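# Close all open drawers without disturbing the cabinets

## Task

Push every drawer that is open until it is fully closed, keep the cabinets close to their original positions, knock nothing over, and keep the robot upright and untilted, since a fall or lean fails the job.

## Robot and tools

ROBOT. A Dexmate Vega: a wheeled base (two steering front wheels and a passive rear caster) carrying a Z-folding torso (thigh, shank, chest), a panning and tilting head camera, and two 7-joint arms with two-finger grippers. From above it is 0.70 m long and 0.63 m wide (0.91 m with arms folded), with its front edge 0.35 m ahead of the base origin. Nothing stops it tipping, and a fallen robot stays down.

FRAMES. Base frame: origin on the floor at the turning point, 0.185 m behind the front axle; x forward, y left, z up, metres. Hand positions (left_hand, right_hand) and chest are reported in this frame. A hand point sits between the fingers, 0.033 m behind closed fingertips; fingers run along its z, close along its y, and the camera side faces -x. Printed hand positions grow less accurate at long reach. The odometry frame is the base frame as it stood at the start; base_odometry is wheel counting only, so slip looks like travel. Headings are rad, left positive.

move. One action per call; everything except cameras belongs to the action. An action uses base, joints, or both (optionally with speeds or min_time_s), or target alone (optionally with min_time_s). A call without an action just reports state and pictures.
- base: a single relative command, an offset from where the base last measured itself. translate_m (m, -2 to 2, forward +), strafe_m (m, -2 to 2, left +; heading may drift ~0.02 rad), or rotate_rad (rad, -3.2 to 3.2, counter-clockwise +). Front wheels first steer to the new direction (about 0.5 s, up to 1.1 s).
- joints: absolute angle targets in rad, keyed by joint name, any subset. Torso: torso_hip_rad 0 to 1.57, torso_knee_rad 0 to 3.141, torso_waist_rad -1.57 to 1.57; chest forward lean is knee minus hip minus waist. Arms: left_shoulder_pitch_rad (+ lowers arm), left_shoulder_yaw_rad -0.423 to 1.523, left_elbow_rad -3.041 to 0.214 (negative bends up), left_wrist_pitch_rad ±1.366 (+ tips hand down), left_wrist_yaw_rad -1.348 to 1.087, rolls ±3.041, left_gripper_rad 0 (shut) to 0.785. Right arm mirrors: right_shoulder_pitch_rad and right_wrist_pitch_rad are negative to lower/tip down, right_shoulder_yaw_rad -1.523 to 0.423, right_wrist_yaw_rad -1.087 to 1.348. Head: head_pan_rad ±2.792 (left +), head_tilt_rad ±1.483, head_camera_tilt_rad -1.483 to 1.378 (+ looks down). Torso joints in one action arrive together.
- target: one hand's absolute pose in the base frame: side ("left"/"right"), x, y, z in m (-3 to 3), pitch_deg (-30 to 95; 90 points fingers down, 0 level), heading_deg (0 forward, + counter-clockwise), optional roll_deg (default 0), headings and rolls -360 to 360, optional line_only (straight path or refusal). It is checked against the robot's own body only, not furniture; the robot must be still. Moves go straight up to 45 cm if allowed, else along an arc that can swing the elbow wide. Result: reached (within 10 mm and 2 degrees), short (with the error; resend after "short (part of ...)"), or refused with a reason.
- speeds: per-action top speeds keyed translate_m 0.04 to 0.5 m/s (default 0.3), strafe_m 0.04 to 0.3, rotate_rad 0.1 to 0.6 rad/s.
- min_time_s: 0.1 to 8 s, a floor on arm and head motion time.
- cameras: list from head_camera, left_wrist_camera, right_wrist_camera, all.
Useful presets (hip, knee, waist): stand 0.469, 1.617, 1.048 (start); stand_high 0.78, 1.57, 0.44; lean_20 0.52, 1.05, 0.18; lean_45 0.52, 1.05, -0.26; low_lean_45 0, 0, -0.79 (fold arms first). Arm fold, in key order shoulder pitch, shoulder yaw, upper arm roll, elbow, forearm roll, wrist pitch, wrist yaw: left 1, 0.5, -0.6, -2.5, 0, -0.9, 0; right -1, -0.5, 0.6, -2.5, 0, 0.9, 0.

RESULTS. "move" reads done or the worst status. base_status, joint_status and hand statuses: done; off_target (resting short, maybe still pushing); contact_stop (arm pushed near full torque ~0.6 s; its whole group halts and drops targets); time_out; not_followed / "joint command not followed" / "pose unreachable" (self-collision check withheld the command); limit_stop_at_motor_heat; unfinished. Base done only means the wheels turned the asked amount; a stalled drive into furniture may still say done or time_out. turned_by_imu over 0.03 rad after a straight or sideways drive suggests a bump. base_tilt gives forward/right lean in degrees (±2 bias). on_its_own lists uncommanded motion. Torques, temperatures (MOTOR HOT at 65 °C, shutdown at 80 °C) and TORQUE FAULT lines warn of overload. If a move is refused or stopped, later move/wait/finished_scene calls in the same reply are skipped.

wait: seconds 0 to 10, nothing new commanded; optional cameras. zoom_image: camera plus region [x0, y0, x1, y1] in pixels of that camera's latest image, at most 504 by 504. read_manual: section "licences" only; no motion. finished_scene: scene = current number; irreversible; the drawers must stay shut without the robot. After ending the first scene, make no further calls in that reply.

CAUTIONS. Push drawers with the base or arms at default speed or slower; never slam or shove cabinets far. Keep the arms from striking or squeezing each other. Back an arm off after any stop so it does not keep pressing and heating. Do not drive fast with the chest forward and arms out. Keep the head camera tilt between -1.1 and 0.9 with head_tilt_rad at or below 0 when panning.

Each tool is called after "Emit:" as a command line: name --argument value for each argument, lists and objects as JSON in quotes; but a table of rows of numbers goes row by row, as --pt "numbers of a row", without its own name.

## Session

Emit:
move

Scene clock: 0.00 s.
Joint torques (N m): no reading
Motor temperatures (°C): left_arm=[27 30 30 30 34 38 35] | right_arm=[29 28 29 31 34 34 35]
base_odometry: x=+0.000 y=+0.000 heading=+0.000
turned_by_wheels: +0.000
turned_by_imu: +0.000
base_tilt: forward=+0.7 right=-0.1
base_status: not commanded
joint_positions: torso_hip_rad=+0.469 torso_knee_rad=+1.617 torso_waist_rad=+1.048 left_shoulder_pitch_rad=+2.210 left_shoulder_yaw_rad=-0.006 left_upper_arm_roll_rad=+0.013 left_elbow_rad=-1.094 left_forearm_roll_rad=-0.007 left_wrist_pitch_rad=-0.507 left_wrist_yaw_rad=+0.008 left_gripper_rad=+0.005 right_shoulder_pitch_rad=-2.215 right_shoulder_yaw_rad=+0.000 right_upper_arm_roll_rad=+0.002 right_elbow_rad=-1.113 right_forearm_roll_rad=-0.019 right_wrist_pitch_rad=+0.494 right_wrist_yaw_rad=-0.004 right_gripper_rad=+0.005 head_pan_rad=+0.000 head_tilt_rad=+0.000 head_camera_tilt_rad=+0.000
joint_status: not commanded
chest: x=-0.0111 y=+0.0000 z=+1.4155 quat_wxyz=(+0.999, +0.000, +0.050, +0.000) (m; base frame)
left_hand: x=+0.1668 y=+0.2219 z=+0.6241 quat_wxyz=(+0.418, -0.005, +0.908, -0.003) pitch_deg=+40.6 heading_deg=-0.1 roll_deg=-0.8 back=up (m; base frame)
right_hand: x=+0.1687 y=-0.2287 z=+0.6257 quat_wxyz=(+0.418, -0.008, +0.908, -0.002) pitch_deg=+40.6 heading_deg=+0.2 roll_deg=-0.8 back=up (m; base frame)
pictures: head_camera, left_wrist_camera, right_wrist_camera
Images, in order (width x height): head_camera 896x560, left_wrist_camera 672x420, right_wrist_camera 672x420.

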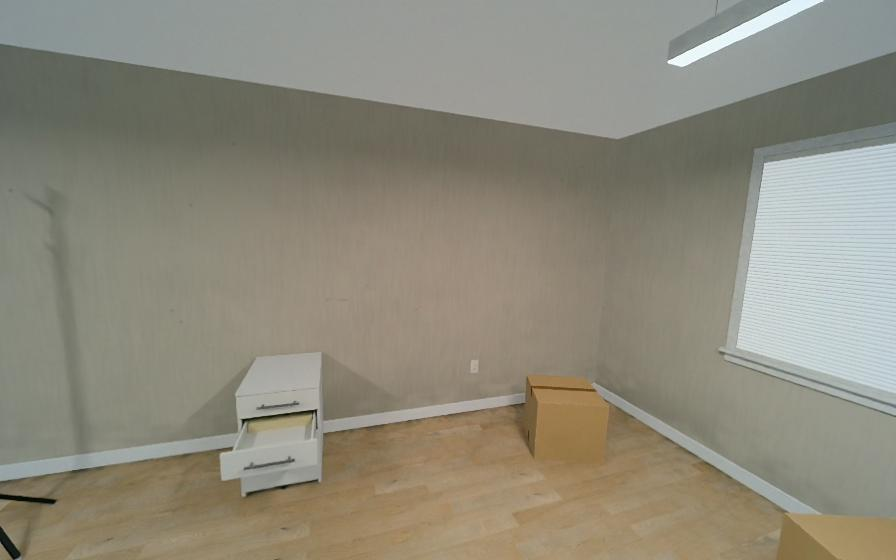

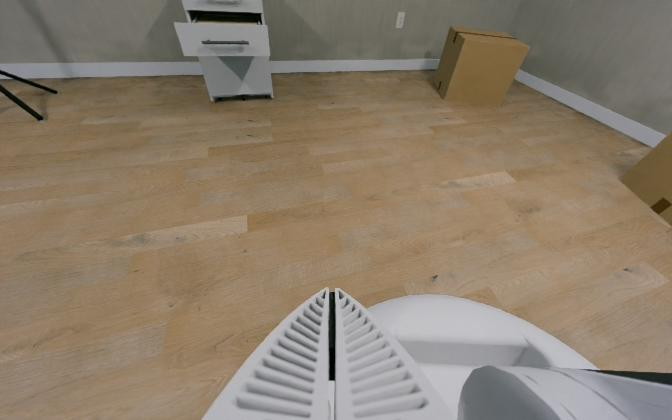

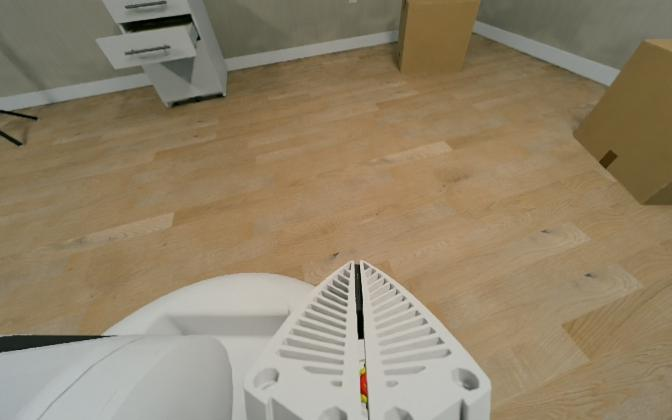

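Emit:
zoom_image --camera "head_camera" --region '[180, 330, 380, 520]'

Emit:
zoom_image --camera "right_wrist_camera" --region '[0, 0, 300, 180]'

Scaled by 2.520 from the camera's 896x560 image, which has a finer 960x600 frame.

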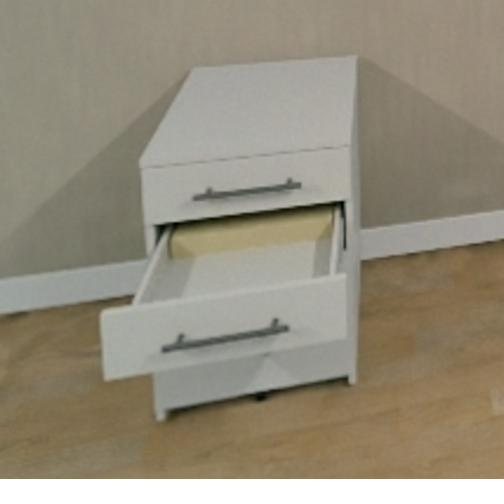

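Scaled by 1.680 from the camera's 672x420 image, which has a finer 960x600 frame.

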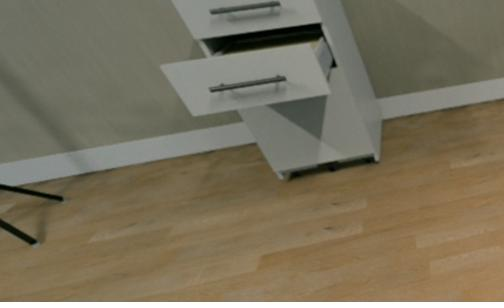

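Emit:
move --joints '{"head_pan_rad": 1.3, "head_camera_tilt_rad": 0.3}' --cameras '["head_camera"]'

Emit:
move --joints '{"head_pan_rad": 2.7, "head_camera_tilt_rad": 0.3}' --cameras '["head_camera"]'

Emit:
move --joints '{"head_pan_rad": -1.3, "head_camera_tilt_rad": 0.3}' --cameras '["head_camera"]'

Emit:
move --joints '{"head_pan_rad": -2.7, "head_camera_tilt_rad": 0.3}' --cameras '["head_camera"]'

Emit:
move --joints '{"head_pan_rad": 0.0, "head_camera_tilt_rad": 0.4}' --cameras '["head_camera"]'

Scene clock: 14.03 s.
Joint torques (N m): left_arm=[7.7 -1.45 1.58 -5.37 0.27 -1.21 -0.07] | right_arm=[-4.66 0.94 -0.68 -3.87 0 1.8 0.03]
move: done
base_odometry: x=+0.000 y=+0.000 heading=+0.000
turned_by_wheels: +0.000
turned_by_imu: +0.001
base_tilt: forward=+0.6 right=-0.1
base_status: not commanded
joint_positions: torso_hip_rad=+0.469 torso_knee_rad=+1.617 torso_waist_rad=+1.048 left_shoulder_pitch_rad=+2.210 left_shoulder_yaw_rad=-0.006 left_upper_arm_roll_rad=+0.013 left_elbow_rad=-1.094 left_forearm_roll_rad=-0.007 left_wrist_pitch_rad=-0.507 left_wrist_yaw_rad=+0.008 left_gripper_rad=+0.005 right_shoulder_pitch_rad=-2.215 right_shoulder_yaw_rad=+0.000 right_upper_arm_roll_rad=+0.002 right_elbow_rad=-1.113 right_forearm_roll_rad=-0.019 right_wrist_pitch_rad=+0.494 right_wrist_yaw_rad=-0.004 right_gripper_rad=+0.005 head_pan_rad=+1.300 head_tilt_rad=+0.000 head_camera_tilt_rad=+0.300
joint_status: all done
chest: x=-0.0111 y=+0.0000 z=+1.4155 quat_wxyz=(+0.999, +0.000, +0.050, +0.000) (m; base frame)
left_hand: x=+0.1668 y=+0.2219 z=+0.6241 quat_wxyz=(+0.418, -0.005, +0.908, -0.003) pitch_deg=+40.6 heading_deg=-0.1 roll_deg=-0.8 back=up (m; base frame)
right_hand: x=+0.1687 y=-0.2287 z=+0.6257 quat_wxyz=(+0.418, -0.008, +0.908, -0.002) pitch_deg=+40.6 heading_deg=+0.2 roll_deg=-0.8 back=up (m; base frame)
pictures: head_camera
Images, in order (width x height): head_camera 896x560.

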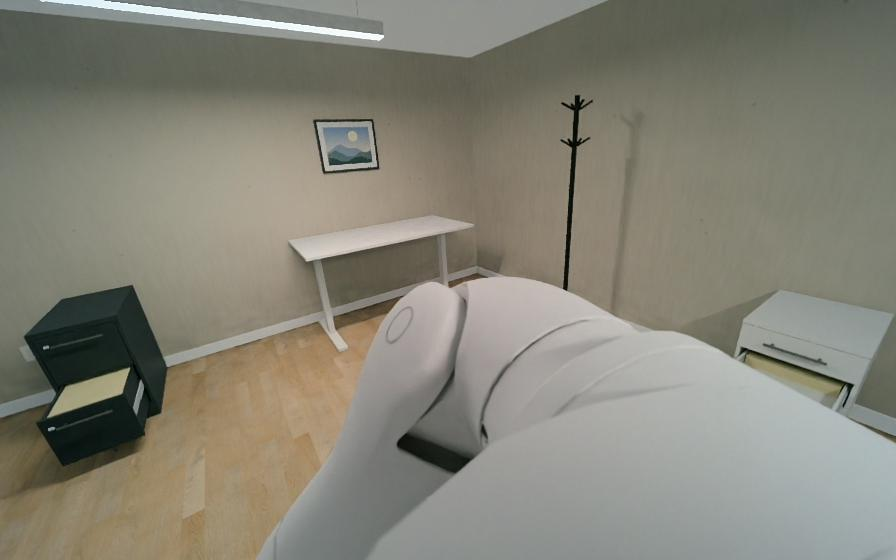

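Scene clock: 15.63 s.
Joint torques (N m): left_arm=[6.62 -1.3 1.36 -4.71 0.03 -1.7 -0.05] | right_arm=[-3.27 -0.22 -0.96 -3.42 0 1.45 0.06]
move: done
base_odometry: x=+0.000 y=+0.000 heading=+0.000
turned_by_wheels: +0.000
turned_by_imu: +0.000
base_tilt: forward=+0.6 right=-0.1
base_status: not commanded
joint_positions: torso_hip_rad=+0.469 torso_knee_rad=+1.617 torso_waist_rad=+1.048 left_shoulder_pitch_rad=+2.210 left_shoulder_yaw_rad=-0.006 left_upper_arm_roll_rad=+0.013 left_elbow_rad=-1.094 left_forearm_roll_rad=-0.007 left_wrist_pitch_rad=-0.507 left_wrist_yaw_rad=+0.008 left_gripper_rad=+0.005 right_shoulder_pitch_rad=-2.215 right_shoulder_yaw_rad=+0.000 right_upper_arm_roll_rad=+0.002 right_elbow_rad=-1.113 right_forearm_roll_rad=-0.019 right_wrist_pitch_rad=+0.494 right_wrist_yaw_rad=-0.004 right_gripper_rad=+0.005 head_pan_rad=+2.700 head_tilt_rad=+0.000 head_camera_tilt_rad=+0.300
joint_status: all done
chest: x=-0.0111 y=+0.0000 z=+1.4155 quat_wxyz=(+0.999, +0.000, +0.050, +0.000) (m; base frame)
left_hand: x=+0.1668 y=+0.2219 z=+0.6241 quat_wxyz=(+0.418, -0.005, +0.908, -0.003) pitch_deg=+40.6 heading_deg=-0.1 roll_deg=-0.8 back=up (m; base frame)
right_hand: x=+0.1687 y=-0.2287 z=+0.6257 quat_wxyz=(+0.418, -0.008, +0.908, -0.002) pitch_deg=+40.6 heading_deg=+0.2 roll_deg=-0.8 back=up (m; base frame)
pictures: head_camera
Images, in order (width x height): head_camera 896x560.

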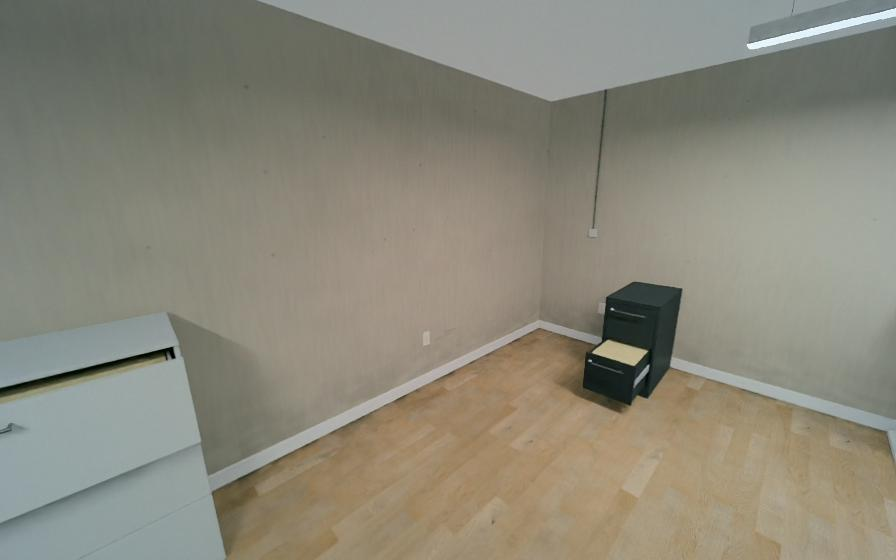

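Scene clock: 18.97 s.
Joint torques (N m): left_arm=[3.6 0.47 -0.72 -4.1 -0.18 -1.34 -0.45] | right_arm=[-3.26 0.47 -0.7 -3.76 0.05 2 0.13]
move: done
base_odometry: x=+0.000 y=+0.000 heading=+0.000
turned_by_wheels: +0.000
turned_by_imu: +0.001
base_tilt: forward=+0.6 right=-0.1
base_status: not commanded
joint_positions: torso_hip_rad=+0.469 torso_knee_rad=+1.617 torso_waist_rad=+1.048 left_shoulder_pitch_rad=+2.210 left_shoulder_yaw_rad=-0.006 left_upper_arm_roll_rad=+0.013 left_elbow_rad=-1.094 left_forearm_roll_rad=-0.007 left_wrist_pitch_rad=-0.507 left_wrist_yaw_rad=+0.008 left_gripper_rad=+0.005 right_shoulder_pitch_rad=-2.215 right_shoulder_yaw_rad=+0.000 right_upper_arm_roll_rad=+0.002 right_elbow_rad=-1.113 right_forearm_roll_rad=-0.019 right_wrist_pitch_rad=+0.494 right_wrist_yaw_rad=-0.004 right_gripper_rad=+0.005 head_pan_rad=-1.300 head_tilt_rad=+0.000 head_camera_tilt_rad=+0.300
joint_status: all done
chest: x=-0.0111 y=+0.0000 z=+1.4155 quat_wxyz=(+0.999, +0.000, +0.050, +0.000) (m; base frame)
left_hand: x=+0.1668 y=+0.2219 z=+0.6241 quat_wxyz=(+0.418, -0.005, +0.908, -0.003) pitch_deg=+40.6 heading_deg=-0.1 roll_deg=-0.8 back=up (m; base frame)
right_hand: x=+0.1687 y=-0.2287 z=+0.6257 quat_wxyz=(+0.418, -0.008, +0.908, -0.002) pitch_deg=+40.6 heading_deg=+0.2 roll_deg=-0.8 back=up (m; base frame)
pictures: head_camera
Images, in order (width x height): head_camera 896x560.

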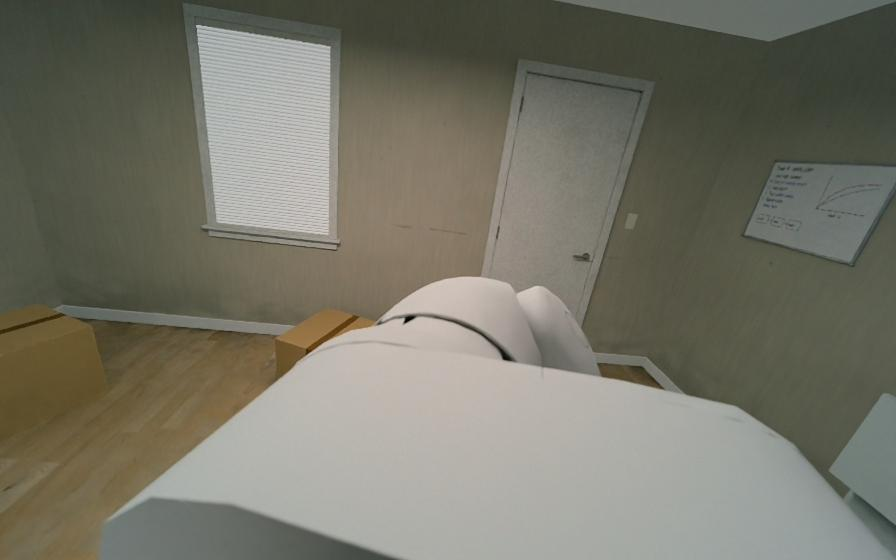

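Scene clock: 20.57 s.
Joint torques (N m): left_arm=[7.16 0.62 0.94 -5.9 0.05 -2.04 0.04] | right_arm=[-3.74 0.74 -0.49 -3.73 0.12 1.48 -0.02]
move: done
base_odometry: x=+0.000 y=+0.000 heading=+0.000
turned_by_wheels: +0.000
turned_by_imu: +0.000
base_tilt: forward=+0.7 right=-0.1
base_status: not commanded
joint_positions: torso_hip_rad=+0.469 torso_knee_rad=+1.617 torso_waist_rad=+1.048 left_shoulder_pitch_rad=+2.210 left_shoulder_yaw_rad=-0.006 left_upper_arm_roll_rad=+0.013 left_elbow_rad=-1.094 left_forearm_roll_rad=-0.007 left_wrist_pitch_rad=-0.507 left_wrist_yaw_rad=+0.008 left_gripper_rad=+0.005 right_shoulder_pitch_rad=-2.215 right_shoulder_yaw_rad=+0.000 right_upper_arm_roll_rad=+0.002 right_elbow_rad=-1.113 right_forearm_roll_rad=-0.019 right_wrist_pitch_rad=+0.494 right_wrist_yaw_rad=-0.004 right_gripper_rad=+0.005 head_pan_rad=-2.700 head_tilt_rad=+0.000 head_camera_tilt_rad=+0.300
joint_status: all done
chest: x=-0.0111 y=+0.0000 z=+1.4155 quat_wxyz=(+0.999, +0.000, +0.050, +0.000) (m; base frame)
left_hand: x=+0.1668 y=+0.2219 z=+0.6241 quat_wxyz=(+0.418, -0.005, +0.908, -0.003) pitch_deg=+40.6 heading_deg=-0.1 roll_deg=-0.8 back=up (m; base frame)
right_hand: x=+0.1687 y=-0.2287 z=+0.6257 quat_wxyz=(+0.418, -0.008, +0.908, -0.002) pitch_deg=+40.6 heading_deg=+0.2 roll_deg=-0.8 back=up (m; base frame)
pictures: head_camera
Images, in order (width x height): head_camera 896x560.

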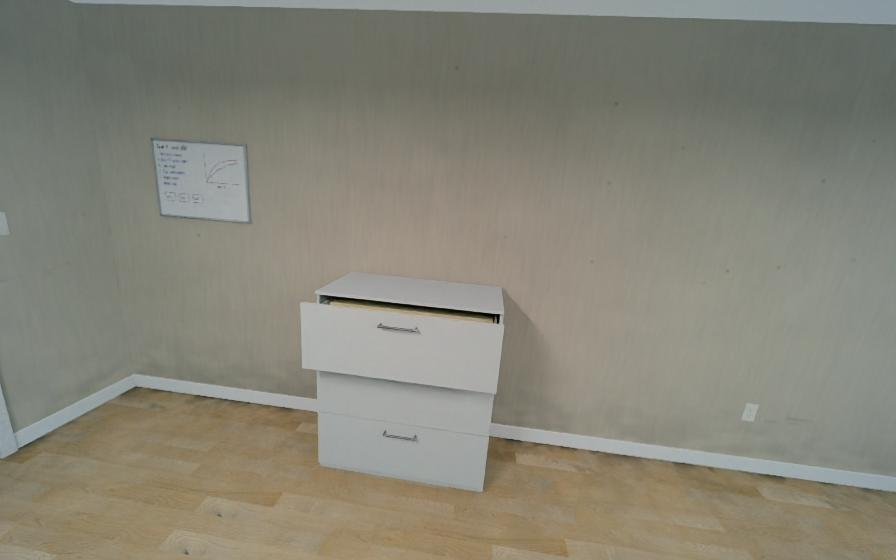

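Scene clock: 23.03 s.
Joint torques (N m): left_arm=[5.76 1.48 -0.12 -5.15 0.28 -2.12 0.03] | right_arm=[-2.9 1.02 -0.7 -3.74 -0.02 1.93 0.13]
move: done
base_odometry: x=+0.000 y=+0.000 heading=+0.000
turned_by_wheels: +0.000
turned_by_imu: +0.000
base_tilt: forward=+0.6 right=-0.1
base_status: not commanded
joint_positions: torso_hip_rad=+0.469 torso_knee_rad=+1.617 torso_waist_rad=+1.048 left_shoulder_pitch_rad=+2.210 left_shoulder_yaw_rad=-0.006 left_upper_arm_roll_rad=+0.013 left_elbow_rad=-1.094 left_forearm_roll_rad=-0.007 left_wrist_pitch_rad=-0.507 left_wrist_yaw_rad=+0.008 left_gripper_rad=+0.005 right_shoulder_pitch_rad=-2.215 right_shoulder_yaw_rad=+0.000 right_upper_arm_roll_rad=+0.002 right_elbow_rad=-1.113 right_forearm_roll_rad=-0.019 right_wrist_pitch_rad=+0.494 right_wrist_yaw_rad=-0.004 right_gripper_rad=+0.005 head_pan_rad=+0.000 head_tilt_rad=+0.000 head_camera_tilt_rad=+0.400
joint_status: all done
chest: x=-0.0111 y=+0.0000 z=+1.4155 quat_wxyz=(+0.999, +0.000, +0.050, +0.000) (m; base frame)
left_hand: x=+0.1668 y=+0.2219 z=+0.6241 quat_wxyz=(+0.418, -0.005, +0.908, -0.003) pitch_deg=+40.6 heading_deg=-0.1 roll_deg=-0.8 back=up (m; base frame)
right_hand: x=+0.1687 y=-0.2287 z=+0.6257 quat_wxyz=(+0.418, -0.008, +0.908, -0.002) pitch_deg=+40.6 heading_deg=+0.2 roll_deg=-0.8 back=up (m; base frame)
pictures: head_camera
Images, in order (width x height): head_camera 896x560.

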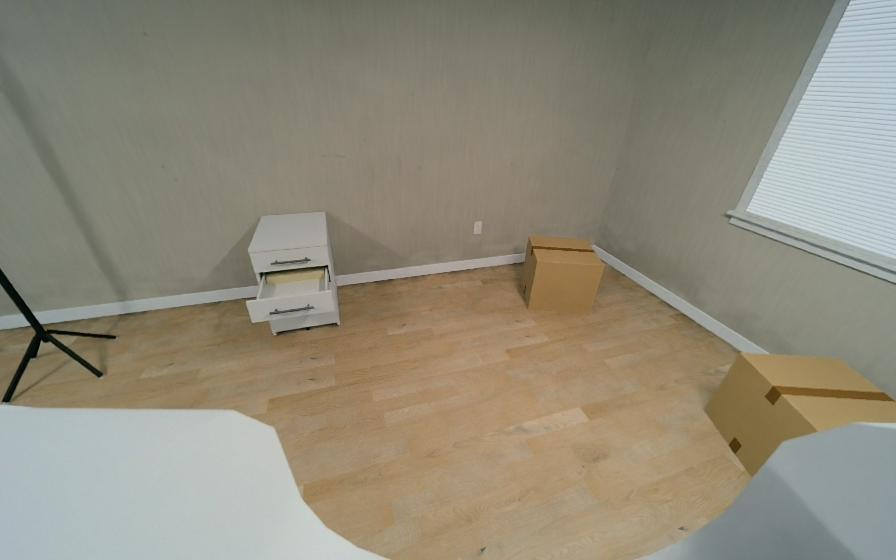

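Emit:
move --base '{"rotate_rad": 0.27}' --joints '{"torso_waist_rad": 1.148, "head_camera_tilt_rad": 0.4}' --cameras '["all"]'

Scene clock: 107.77 s.
Joint torques (N m): left_arm=[4.28 2.26 1.85 -5.88 0.03 -1.73 0.05] | right_arm=[-2.06 0.49 -0.57 -4.08 -0.04 1.44 0.02]
move: done
base_odometry: x=+0.000 y=+0.000 heading=+0.270
turned_by_wheels: +0.270
turned_by_imu: +0.265
base_tilt: forward=+0.6 right=+0.0
base_status: done
joint_positions: torso_hip_rad=+0.469 torso_knee_rad=+1.617 torso_waist_rad=+1.148 left_shoulder_pitch_rad=+2.210 left_shoulder_yaw_rad=-0.006 left_upper_arm_roll_rad=+0.013 left_elbow_rad=-1.094 left_forearm_roll_rad=-0.007 left_wrist_pitch_rad=-0.507 left_wrist_yaw_rad=+0.008 left_gripper_rad=+0.005 right_shoulder_pitch_rad=-2.215 right_shoulder_yaw_rad=+0.000 right_upper_arm_roll_rad=+0.002 right_elbow_rad=-1.113 right_forearm_roll_rad=-0.019 right_wrist_pitch_rad=+0.494 right_wrist_yaw_rad=-0.004 right_gripper_rad=+0.005 head_pan_rad=+0.000 head_tilt_rad=+0.000 head_camera_tilt_rad=+0.400
joint_status: all done
chest: x=-0.0558 y=+0.0000 z=+1.4118 quat_wxyz=(+1.000, +0.000, +0.000, +0.000) (m; base frame)
left_hand: x=+0.2002 y=+0.2219 z=+0.6421 quat_wxyz=(+0.463, -0.005, +0.886, -0.004) pitch_deg=+34.9 heading_deg=-0.1 roll_deg=-0.8 back=up (m; base frame)
right_hand: x=+0.2018 y=-0.2287 z=+0.6439 quat_wxyz=(+0.463, -0.008, +0.886, -0.002) pitch_deg=+34.9 heading_deg=+0.2 roll_deg=-0.8 back=up (m; base frame)
pictures: head_camera, left_wrist_camera, right_wrist_camera
Images, in order (width x height): head_camera 896x560, left_wrist_camera 672x420, right_wrist_camera 672x420.

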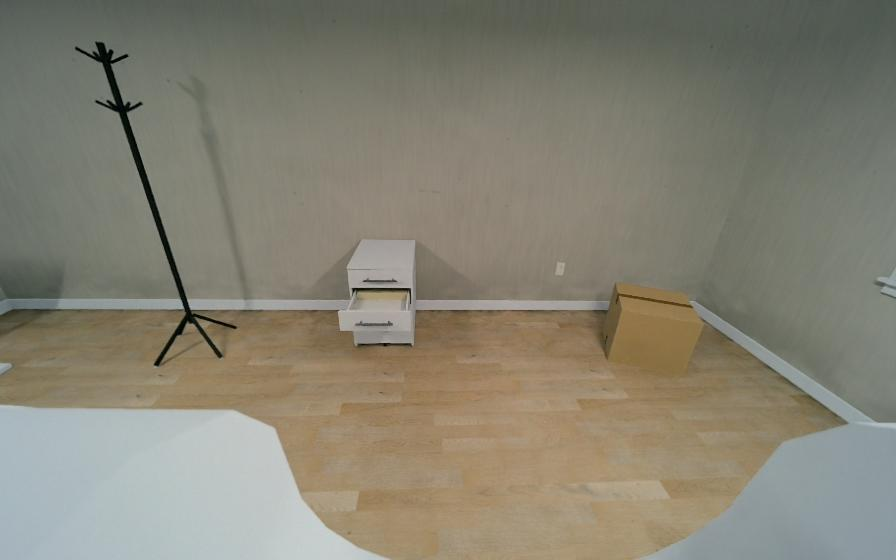

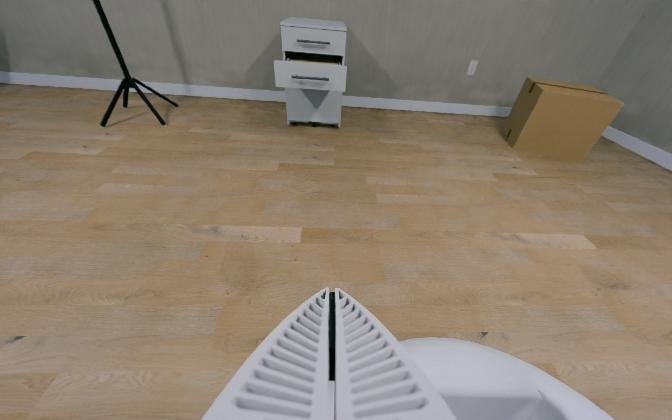

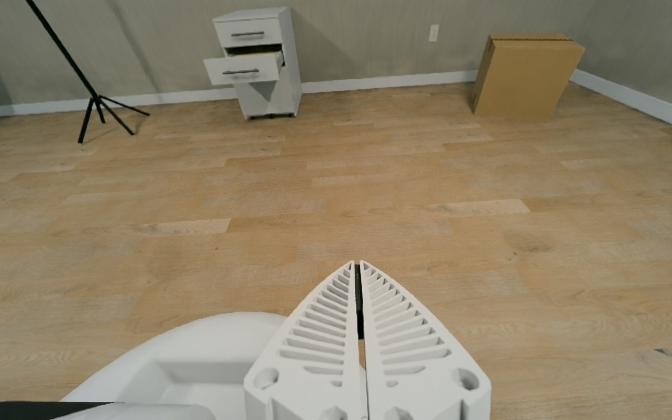

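Emit:
zoom_image --camera "head_camera" --region '[310, 220, 450, 360]'

Scaled by 3.600 from the camera's 896x560 image, which has a finer 960x600 frame.

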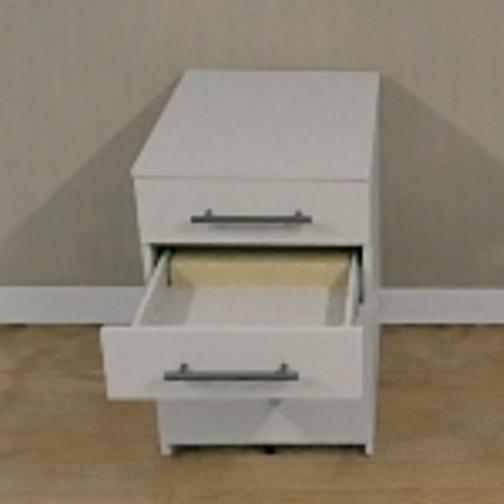

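Emit:
move --joints '{"head_pan_rad": 0.0, "head_camera_tilt_rad": 0.0}' --cameras '["head_camera"]'

Emit:
move --joints '{"head_pan_rad": 0.7, "head_camera_tilt_rad": 0.0}' --cameras '["head_camera"]'

Emit:
move --joints '{"head_pan_rad": 1.4, "head_camera_tilt_rad": 0.0}' --cameras '["head_camera"]'

Scene clock: 137.60 s.
Joint torques (N m): left_arm=[4.82 -0.57 0.78 -6.02 0.55 -2.06 0.15] | right_arm=[-1.27 -0.54 -0.26 -4.51 -0.04 1.78 0.03]
move: done
base_odometry: x=+0.000 y=+0.000 heading=+0.270
turned_by_wheels: +0.000
turned_by_imu: +0.001
base_tilt: forward=+0.6 right=+0.0
base_status: not commanded
joint_positions: torso_hip_rad=+0.469 torso_knee_rad=+1.617 torso_waist_rad=+1.148 left_shoulder_pitch_rad=+2.210 left_shoulder_yaw_rad=-0.006 left_upper_arm_roll_rad=+0.013 left_elbow_rad=-1.094 left_forearm_roll_rad=-0.007 left_wrist_pitch_rad=-0.507 left_wrist_yaw_rad=+0.008 left_gripper_rad=+0.005 right_shoulder_pitch_rad=-2.215 right_shoulder_yaw_rad=+0.000 right_upper_arm_roll_rad=+0.002 right_elbow_rad=-1.113 right_forearm_roll_rad=-0.019 right_wrist_pitch_rad=+0.494 right_wrist_yaw_rad=-0.004 right_gripper_rad=+0.005 head_pan_rad=+0.000 head_tilt_rad=+0.000 head_camera_tilt_rad=+0.000
joint_status: all done
chest: x=-0.0558 y=+0.0000 z=+1.4118 quat_wxyz=(+1.000, +0.000, +0.000, +0.000) (m; base frame)
left_hand: x=+0.2002 y=+0.2219 z=+0.6421 quat_wxyz=(+0.463, -0.005, +0.886, -0.004) pitch_deg=+34.9 heading_deg=-0.1 roll_deg=-0.8 back=up (m; base frame)
right_hand: x=+0.2018 y=-0.2287 z=+0.6439 quat_wxyz=(+0.463, -0.008, +0.886, -0.002) pitch_deg=+34.9 heading_deg=+0.2 roll_deg=-0.8 back=up (m; base frame)
pictures: head_camera
Images, in order (width x height): head_camera 896x560.

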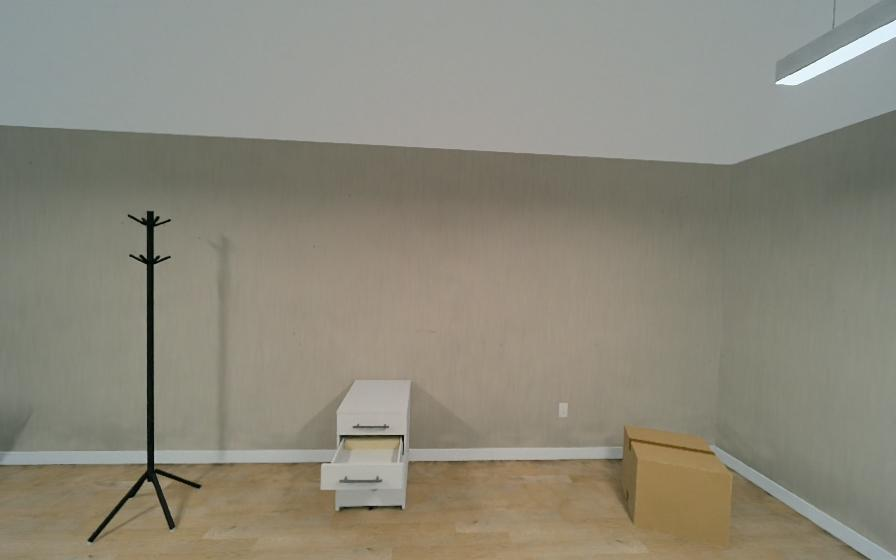

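Scene clock: 138.73 s.
Joint torques (N m): left_arm=[4.98 0.54 -0.47 -5.04 0.06 -2.02 -0.25] | right_arm=[-1.54 -0.57 -0.61 -4.5 0.02 1.68 0.17]
move: done
base_odometry: x=+0.000 y=+0.000 heading=+0.270
turned_by_wheels: +0.000
turned_by_imu: +0.000
base_tilt: forward=+0.7 right=+0.0
base_status: not commanded
joint_positions: torso_hip_rad=+0.469 torso_knee_rad=+1.617 torso_waist_rad=+1.148 left_shoulder_pitch_rad=+2.210 left_shoulder_yaw_rad=-0.006 left_upper_arm_roll_rad=+0.013 left_elbow_rad=-1.094 left_forearm_roll_rad=-0.007 left_wrist_pitch_rad=-0.507 left_wrist_yaw_rad=+0.008 left_gripper_rad=+0.005 right_shoulder_pitch_rad=-2.215 right_shoulder_yaw_rad=+0.000 right_upper_arm_roll_rad=+0.002 right_elbow_rad=-1.113 right_forearm_roll_rad=-0.019 right_wrist_pitch_rad=+0.494 right_wrist_yaw_rad=-0.004 right_gripper_rad=+0.005 head_pan_rad=+0.700 head_tilt_rad=+0.000 head_camera_tilt_rad=+0.000
joint_status: all done
chest: x=-0.0558 y=+0.0000 z=+1.4118 quat_wxyz=(+1.000, +0.000, +0.000, +0.000) (m; base frame)
left_hand: x=+0.2002 y=+0.2219 z=+0.6421 quat_wxyz=(+0.463, -0.005, +0.886, -0.004) pitch_deg=+34.9 heading_deg=-0.1 roll_deg=-0.8 back=up (m; base frame)
right_hand: x=+0.2018 y=-0.2287 z=+0.6439 quat_wxyz=(+0.463, -0.008, +0.886, -0.002) pitch_deg=+34.9 heading_deg=+0.2 roll_deg=-0.8 back=up (m; base frame)
pictures: head_camera
Images, in order (width x height): head_camera 896x560.

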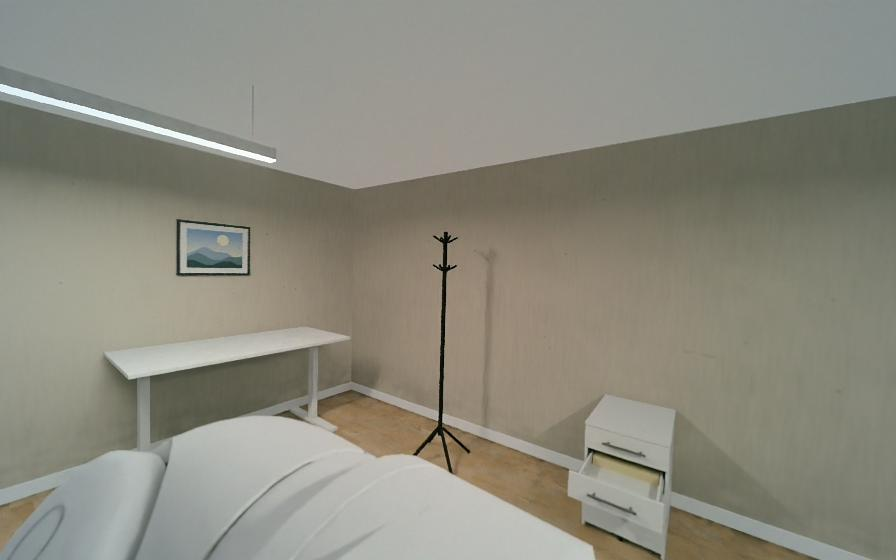

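Scene clock: 139.87 s.
Joint torques (N m): left_arm=[2.79 -0.66 0.25 -5.19 0.37 -2.18 -0.28] | right_arm=[-1 1.45 -0.66 -5.13 0.06 1.47 -0.02]
move: done
base_odometry: x=+0.000 y=+0.000 heading=+0.270
turned_by_wheels: +0.000
turned_by_imu: +0.000
base_tilt: forward=+0.6 right=-0.1
base_status: not commanded
joint_positions: torso_hip_rad=+0.469 torso_knee_rad=+1.617 torso_waist_rad=+1.148 left_shoulder_pitch_rad=+2.210 left_shoulder_yaw_rad=-0.006 left_upper_arm_roll_rad=+0.013 left_elbow_rad=-1.094 left_forearm_roll_rad=-0.007 left_wrist_pitch_rad=-0.507 left_wrist_yaw_rad=+0.008 left_gripper_rad=+0.005 right_shoulder_pitch_rad=-2.215 right_shoulder_yaw_rad=+0.000 right_upper_arm_roll_rad=+0.002 right_elbow_rad=-1.113 right_forearm_roll_rad=-0.019 right_wrist_pitch_rad=+0.494 right_wrist_yaw_rad=-0.004 right_gripper_rad=+0.005 head_pan_rad=+1.400 head_tilt_rad=+0.000 head_camera_tilt_rad=+0.000
joint_status: all done
chest: x=-0.0558 y=+0.0000 z=+1.4118 quat_wxyz=(+1.000, +0.000, +0.000, +0.000) (m; base frame)
left_hand: x=+0.2002 y=+0.2219 z=+0.6421 quat_wxyz=(+0.463, -0.005, +0.886, -0.004) pitch_deg=+34.9 heading_deg=-0.1 roll_deg=-0.8 back=up (m; base frame)
right_hand: x=+0.2018 y=-0.2287 z=+0.6439 quat_wxyz=(+0.463, -0.008, +0.886, -0.002) pitch_deg=+34.9 heading_deg=+0.2 roll_deg=-0.8 back=up (m; base frame)
pictures: head_camera
Images, in order (width x height): head_camera 896x560.

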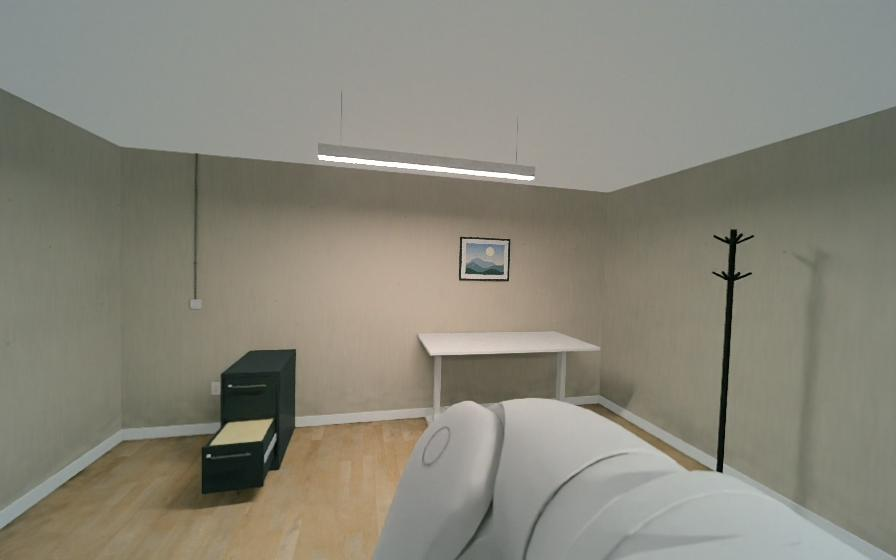

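Emit:
move --base '{"strafe_m": 0.25}' --joints '{"torso_hip_rad": 0.0, "torso_knee_rad": 0.15, "torso_waist_rad": -0.55, "left_shoulder_pitch_rad": 0.9, "left_elbow_rad": -1.3, "left_wrist_pitch_rad": -0.2, "right_shoulder_pitch_rad": -1.3, "right_elbow_rad": -1.8, "right_wrist_pitch_rad": 0.1, "head_pan_rad": 0.0, "head_camera_tilt_rad": -0.2}' --cameras '["all"]'

Scene clock: 233.87 s.
Joint torques (N m): left_arm=[-12.95 0 0.11 -13.95 -0.47 -2.4 0.06] | right_arm=[11.3 1.63 -0.64 -12.98 0.01 2.12 0.1]
move: done
base_odometry: x=-0.068 y=+0.240 heading=+0.274
turned_by_wheels: +0.003
turned_by_imu: +0.003
base_tilt: forward=+0.7 right=-0.1
base_status: done
joint_positions: torso_hip_rad=+0.000 torso_knee_rad=+0.150 torso_waist_rad=-0.550 left_shoulder_pitch_rad=+0.901 left_shoulder_yaw_rad=-0.006 left_upper_arm_roll_rad=+0.013 left_elbow_rad=-1.300 left_forearm_roll_rad=-0.007 left_wrist_pitch_rad=-0.200 left_wrist_yaw_rad=+0.008 left_gripper_rad=+0.005 right_shoulder_pitch_rad=-1.300 right_shoulder_yaw_rad=+0.000 right_upper_arm_roll_rad=+0.002 right_elbow_rad=-1.800 right_forearm_roll_rad=-0.019 right_wrist_pitch_rad=+0.100 right_wrist_yaw_rad=-0.004 right_gripper_rad=+0.005 head_pan_rad=+0.000 head_tilt_rad=+0.000 head_camera_tilt_rad=-0.200
joint_status: all done
chest: x=+0.0147 y=+0.0000 z=+0.9210 quat_wxyz=(+0.939, +0.000, +0.343, +0.000) (m; base frame)
left_hand: x=+0.6924 y=+0.2208 z=+0.4452 quat_wxyz=(+0.670, -0.003, +0.742, -0.005) pitch_deg=+5.8 heading_deg=-0.2 roll_deg=-0.7 back=up (m; base frame)
right_hand: x=+0.5746 y=-0.2314 z=+0.4749 quat_wxyz=(+0.670, -0.006, +0.742, -0.008) pitch_deg=+5.8 heading_deg=-0.2 roll_deg=-1.1 back=up (m; base frame)
pictures: head_camera, left_wrist_camera, right_wrist_camera
Images, in order (width x height): head_camera 896x560, left_wrist_camera 672x420, right_wrist_camera 672x420.

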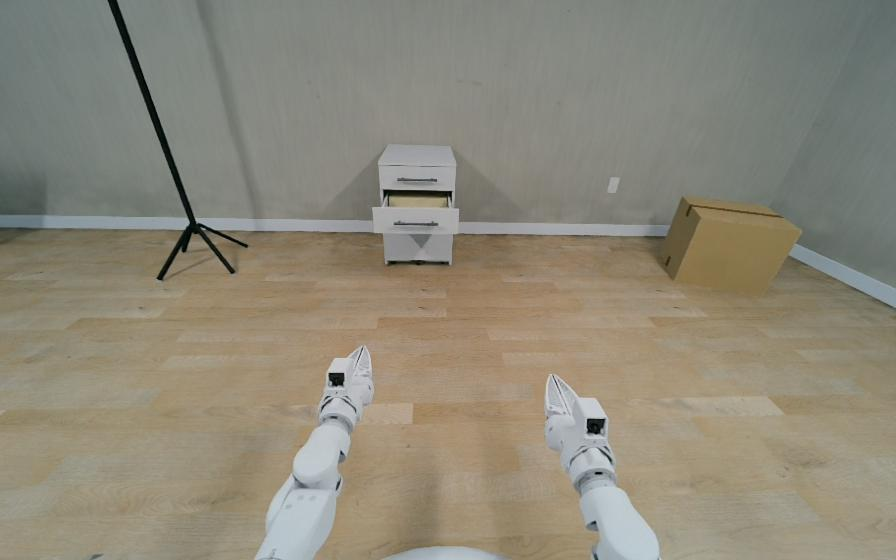

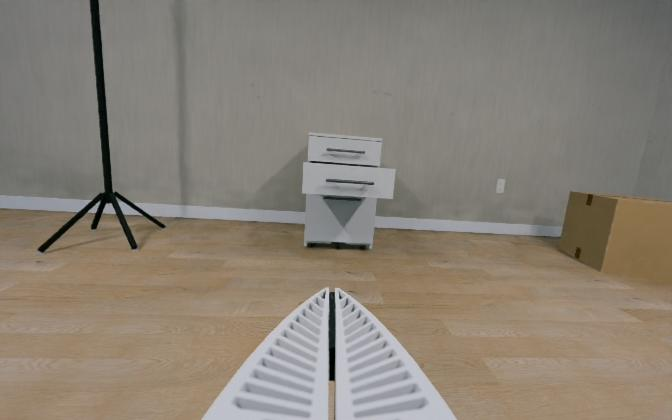

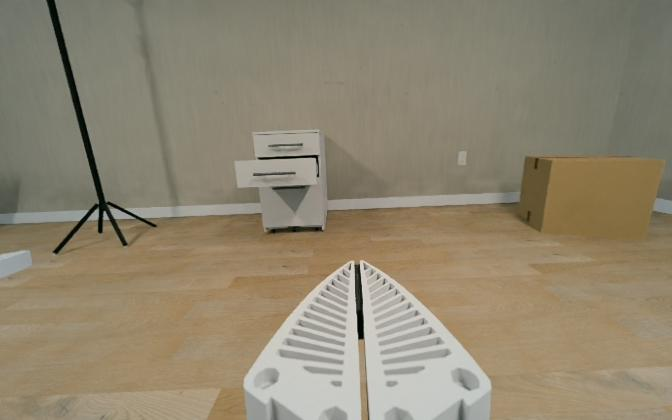

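Emit:
zoom_image --camera "head_camera" --region '[350, 130, 490, 280]'

Emit:
zoom_image --camera "left_wrist_camera" --region '[280, 110, 420, 260]'

Scaled by 3.360 from the camera's 896x560 image, which has a finer 960x600 frame.

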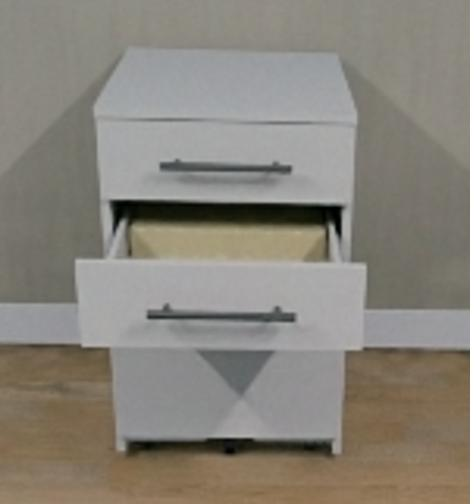

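Scaled by 3.360 from the camera's 672x420 image, which has a finer 960x600 frame.

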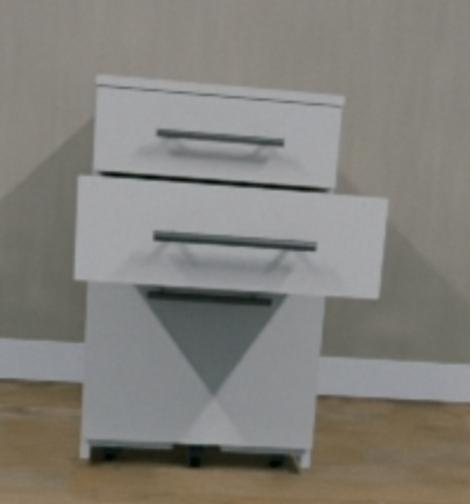

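Emit:
move --base '{"translate_m": 0.85}' --joints '{"head_camera_tilt_rad": 0.0}' --cameras '["all"]'

Scene clock: 302.50 s.
Joint torques (N m): left_arm=[-10.96 0.2 1.76 -14.02 -0.13 -2.18 -0.1] | right_arm=[9.43 0.37 -0.49 -12.04 -0.03 1.57 -0.03]
move: done
base_odometry: x=+0.750 y=+0.472 heading=+0.273
turned_by_wheels: -0.001
turned_by_imu: +0.001
base_tilt: forward=+0.7 right=-0.1
base_status: done
joint_positions: torso_hip_rad=+0.000 torso_knee_rad=+0.150 torso_waist_rad=-0.550 left_shoulder_pitch_rad=+0.900 left_shoulder_yaw_rad=-0.006 left_upper_arm_roll_rad=+0.013 left_elbow_rad=-1.300 left_forearm_roll_rad=-0.007 left_wrist_pitch_rad=-0.200 left_wrist_yaw_rad=+0.008 left_gripper_rad=+0.005 right_shoulder_pitch_rad=-1.300 right_shoulder_yaw_rad=+0.000 right_upper_arm_roll_rad=+0.002 right_elbow_rad=-1.800 right_forearm_roll_rad=-0.019 right_wrist_pitch_rad=+0.100 right_wrist_yaw_rad=-0.004 right_gripper_rad=+0.005 head_pan_rad=+0.000 head_tilt_rad=+0.000 head_camera_tilt_rad=+0.000
joint_status: all done
chest: x=+0.0147 y=+0.0000 z=+0.9210 quat_wxyz=(+0.939, +0.000, +0.343, +0.000) (m; base frame)
left_hand: x=+0.6926 y=+0.2208 z=+0.4454 quat_wxyz=(+0.671, -0.003, +0.742, -0.005) pitch_deg=+5.8 heading_deg=-0.2 roll_deg=-0.7 back=up (m; base frame)
right_hand: x=+0.5746 y=-0.2314 z=+0.4749 quat_wxyz=(+0.670, -0.006, +0.742, -0.008) pitch_deg=+5.8 heading_deg=-0.2 roll_deg=-1.1 back=up (m; base frame)
pictures: head_camera, left_wrist_camera, right_wrist_camera
Images, in order (width x height): head_camera 896x560, left_wrist_camera 672x420, right_wrist_camera 672x420.

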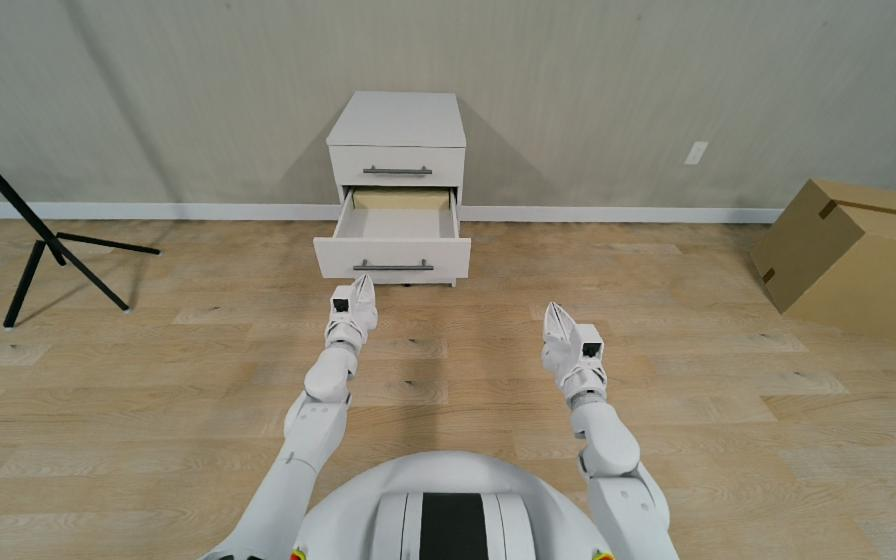

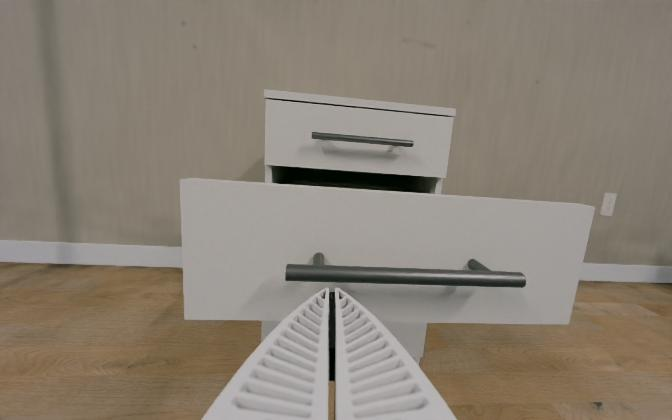

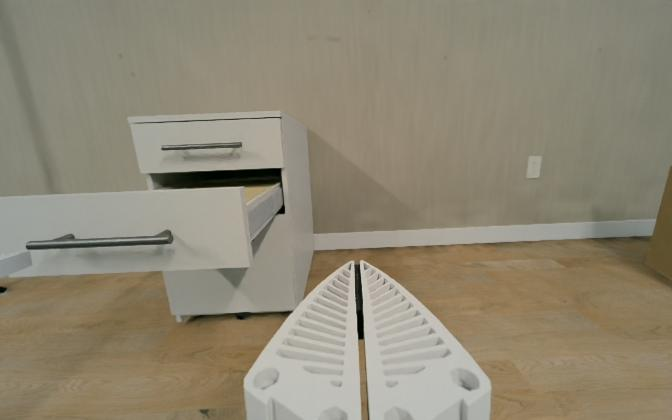

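Emit:
move --base '{"translate_m": 0.38}' --speeds '{"translate_m": 0.12}' --cameras '["all"]'

Scene clock: 351.10 s.
Joint torques (N m): left_arm=[-32.43 -2.08 -1.59 -24.2 -0.14 -4.42 1.43] | right_arm=[9.73 0.38 -0.66 -11.95 0.02 1.62 0.07]
move: done
base_odometry: x=+1.116 y=+0.575 heading=+0.273
turned_by_wheels: +0.000
turned_by_imu: +0.002
base_tilt: forward=+0.7 right=-0.1
base_status: done
joint_positions: torso_hip_rad=+0.000 torso_knee_rad=+0.150 torso_waist_rad=-0.550 left_shoulder_pitch_rad=+0.901 left_shoulder_yaw_rad=-0.006 left_upper_arm_roll_rad=+0.013 left_elbow_rad=-1.299 left_forearm_roll_rad=-0.007 left_wrist_pitch_rad=-0.199 left_wrist_yaw_rad=+0.008 left_gripper_rad=+0.005 right_shoulder_pitch_rad=-1.300 right_shoulder_yaw_rad=+0.000 right_upper_arm_roll_rad=+0.002 right_elbow_rad=-1.800 right_forearm_roll_rad=-0.019 right_wrist_pitch_rad=+0.100 right_wrist_yaw_rad=-0.004 right_gripper_rad=+0.005 head_pan_rad=+0.000 head_tilt_rad=+0.000 head_camera_tilt_rad=+0.000
joint_status: not commanded
chest: x=+0.0147 y=+0.0000 z=+0.9210 quat_wxyz=(+0.939, +0.000, +0.343, +0.000) (m; base frame)
left_hand: x=+0.6919 y=+0.2205 z=+0.4439 quat_wxyz=(+0.670, -0.003, +0.743, -0.006) pitch_deg=+5.9 heading_deg=-0.3 roll_deg=-0.7 back=up (m; base frame)
right_hand: x=+0.5746 y=-0.2314 z=+0.4749 quat_wxyz=(+0.670, -0.006, +0.742, -0.008) pitch_deg=+5.8 heading_deg=-0.2 roll_deg=-1.1 back=up (m; base frame)
pictures: head_camera, left_wrist_camera, right_wrist_camera
Images, in order (width x height): head_camera 896x560, left_wrist_camera 672x420, right_wrist_camera 672x420.

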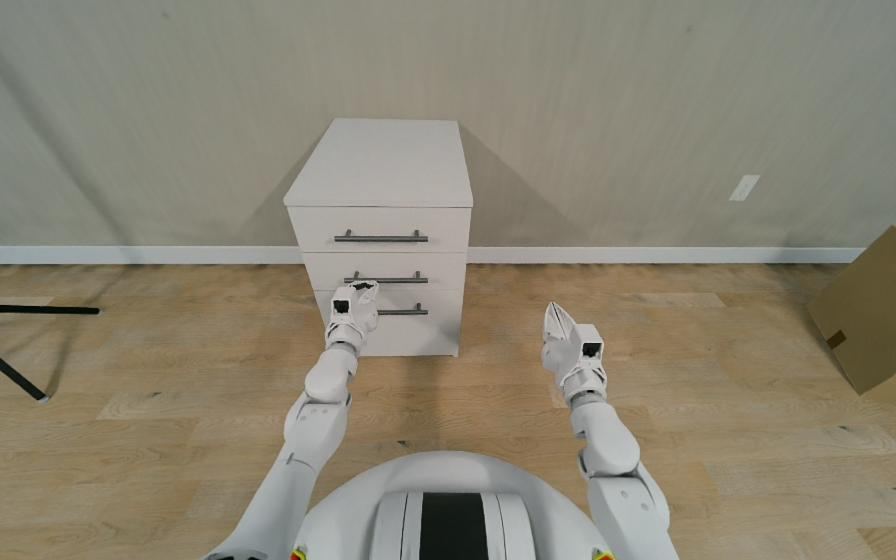

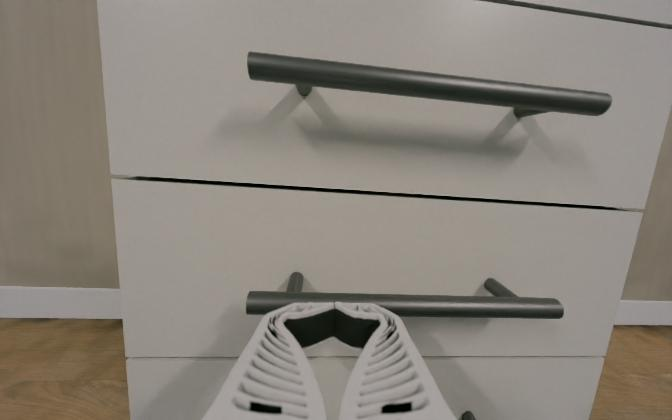

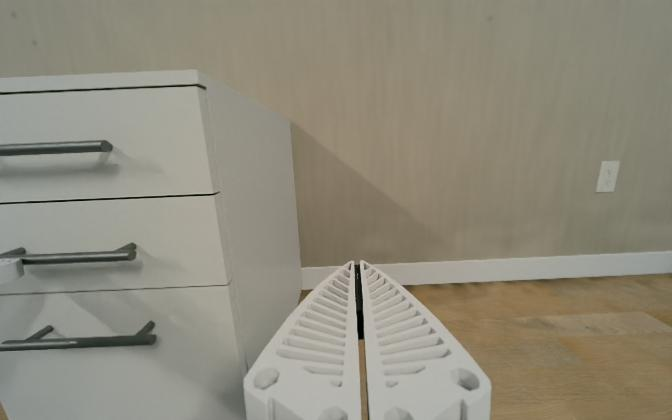

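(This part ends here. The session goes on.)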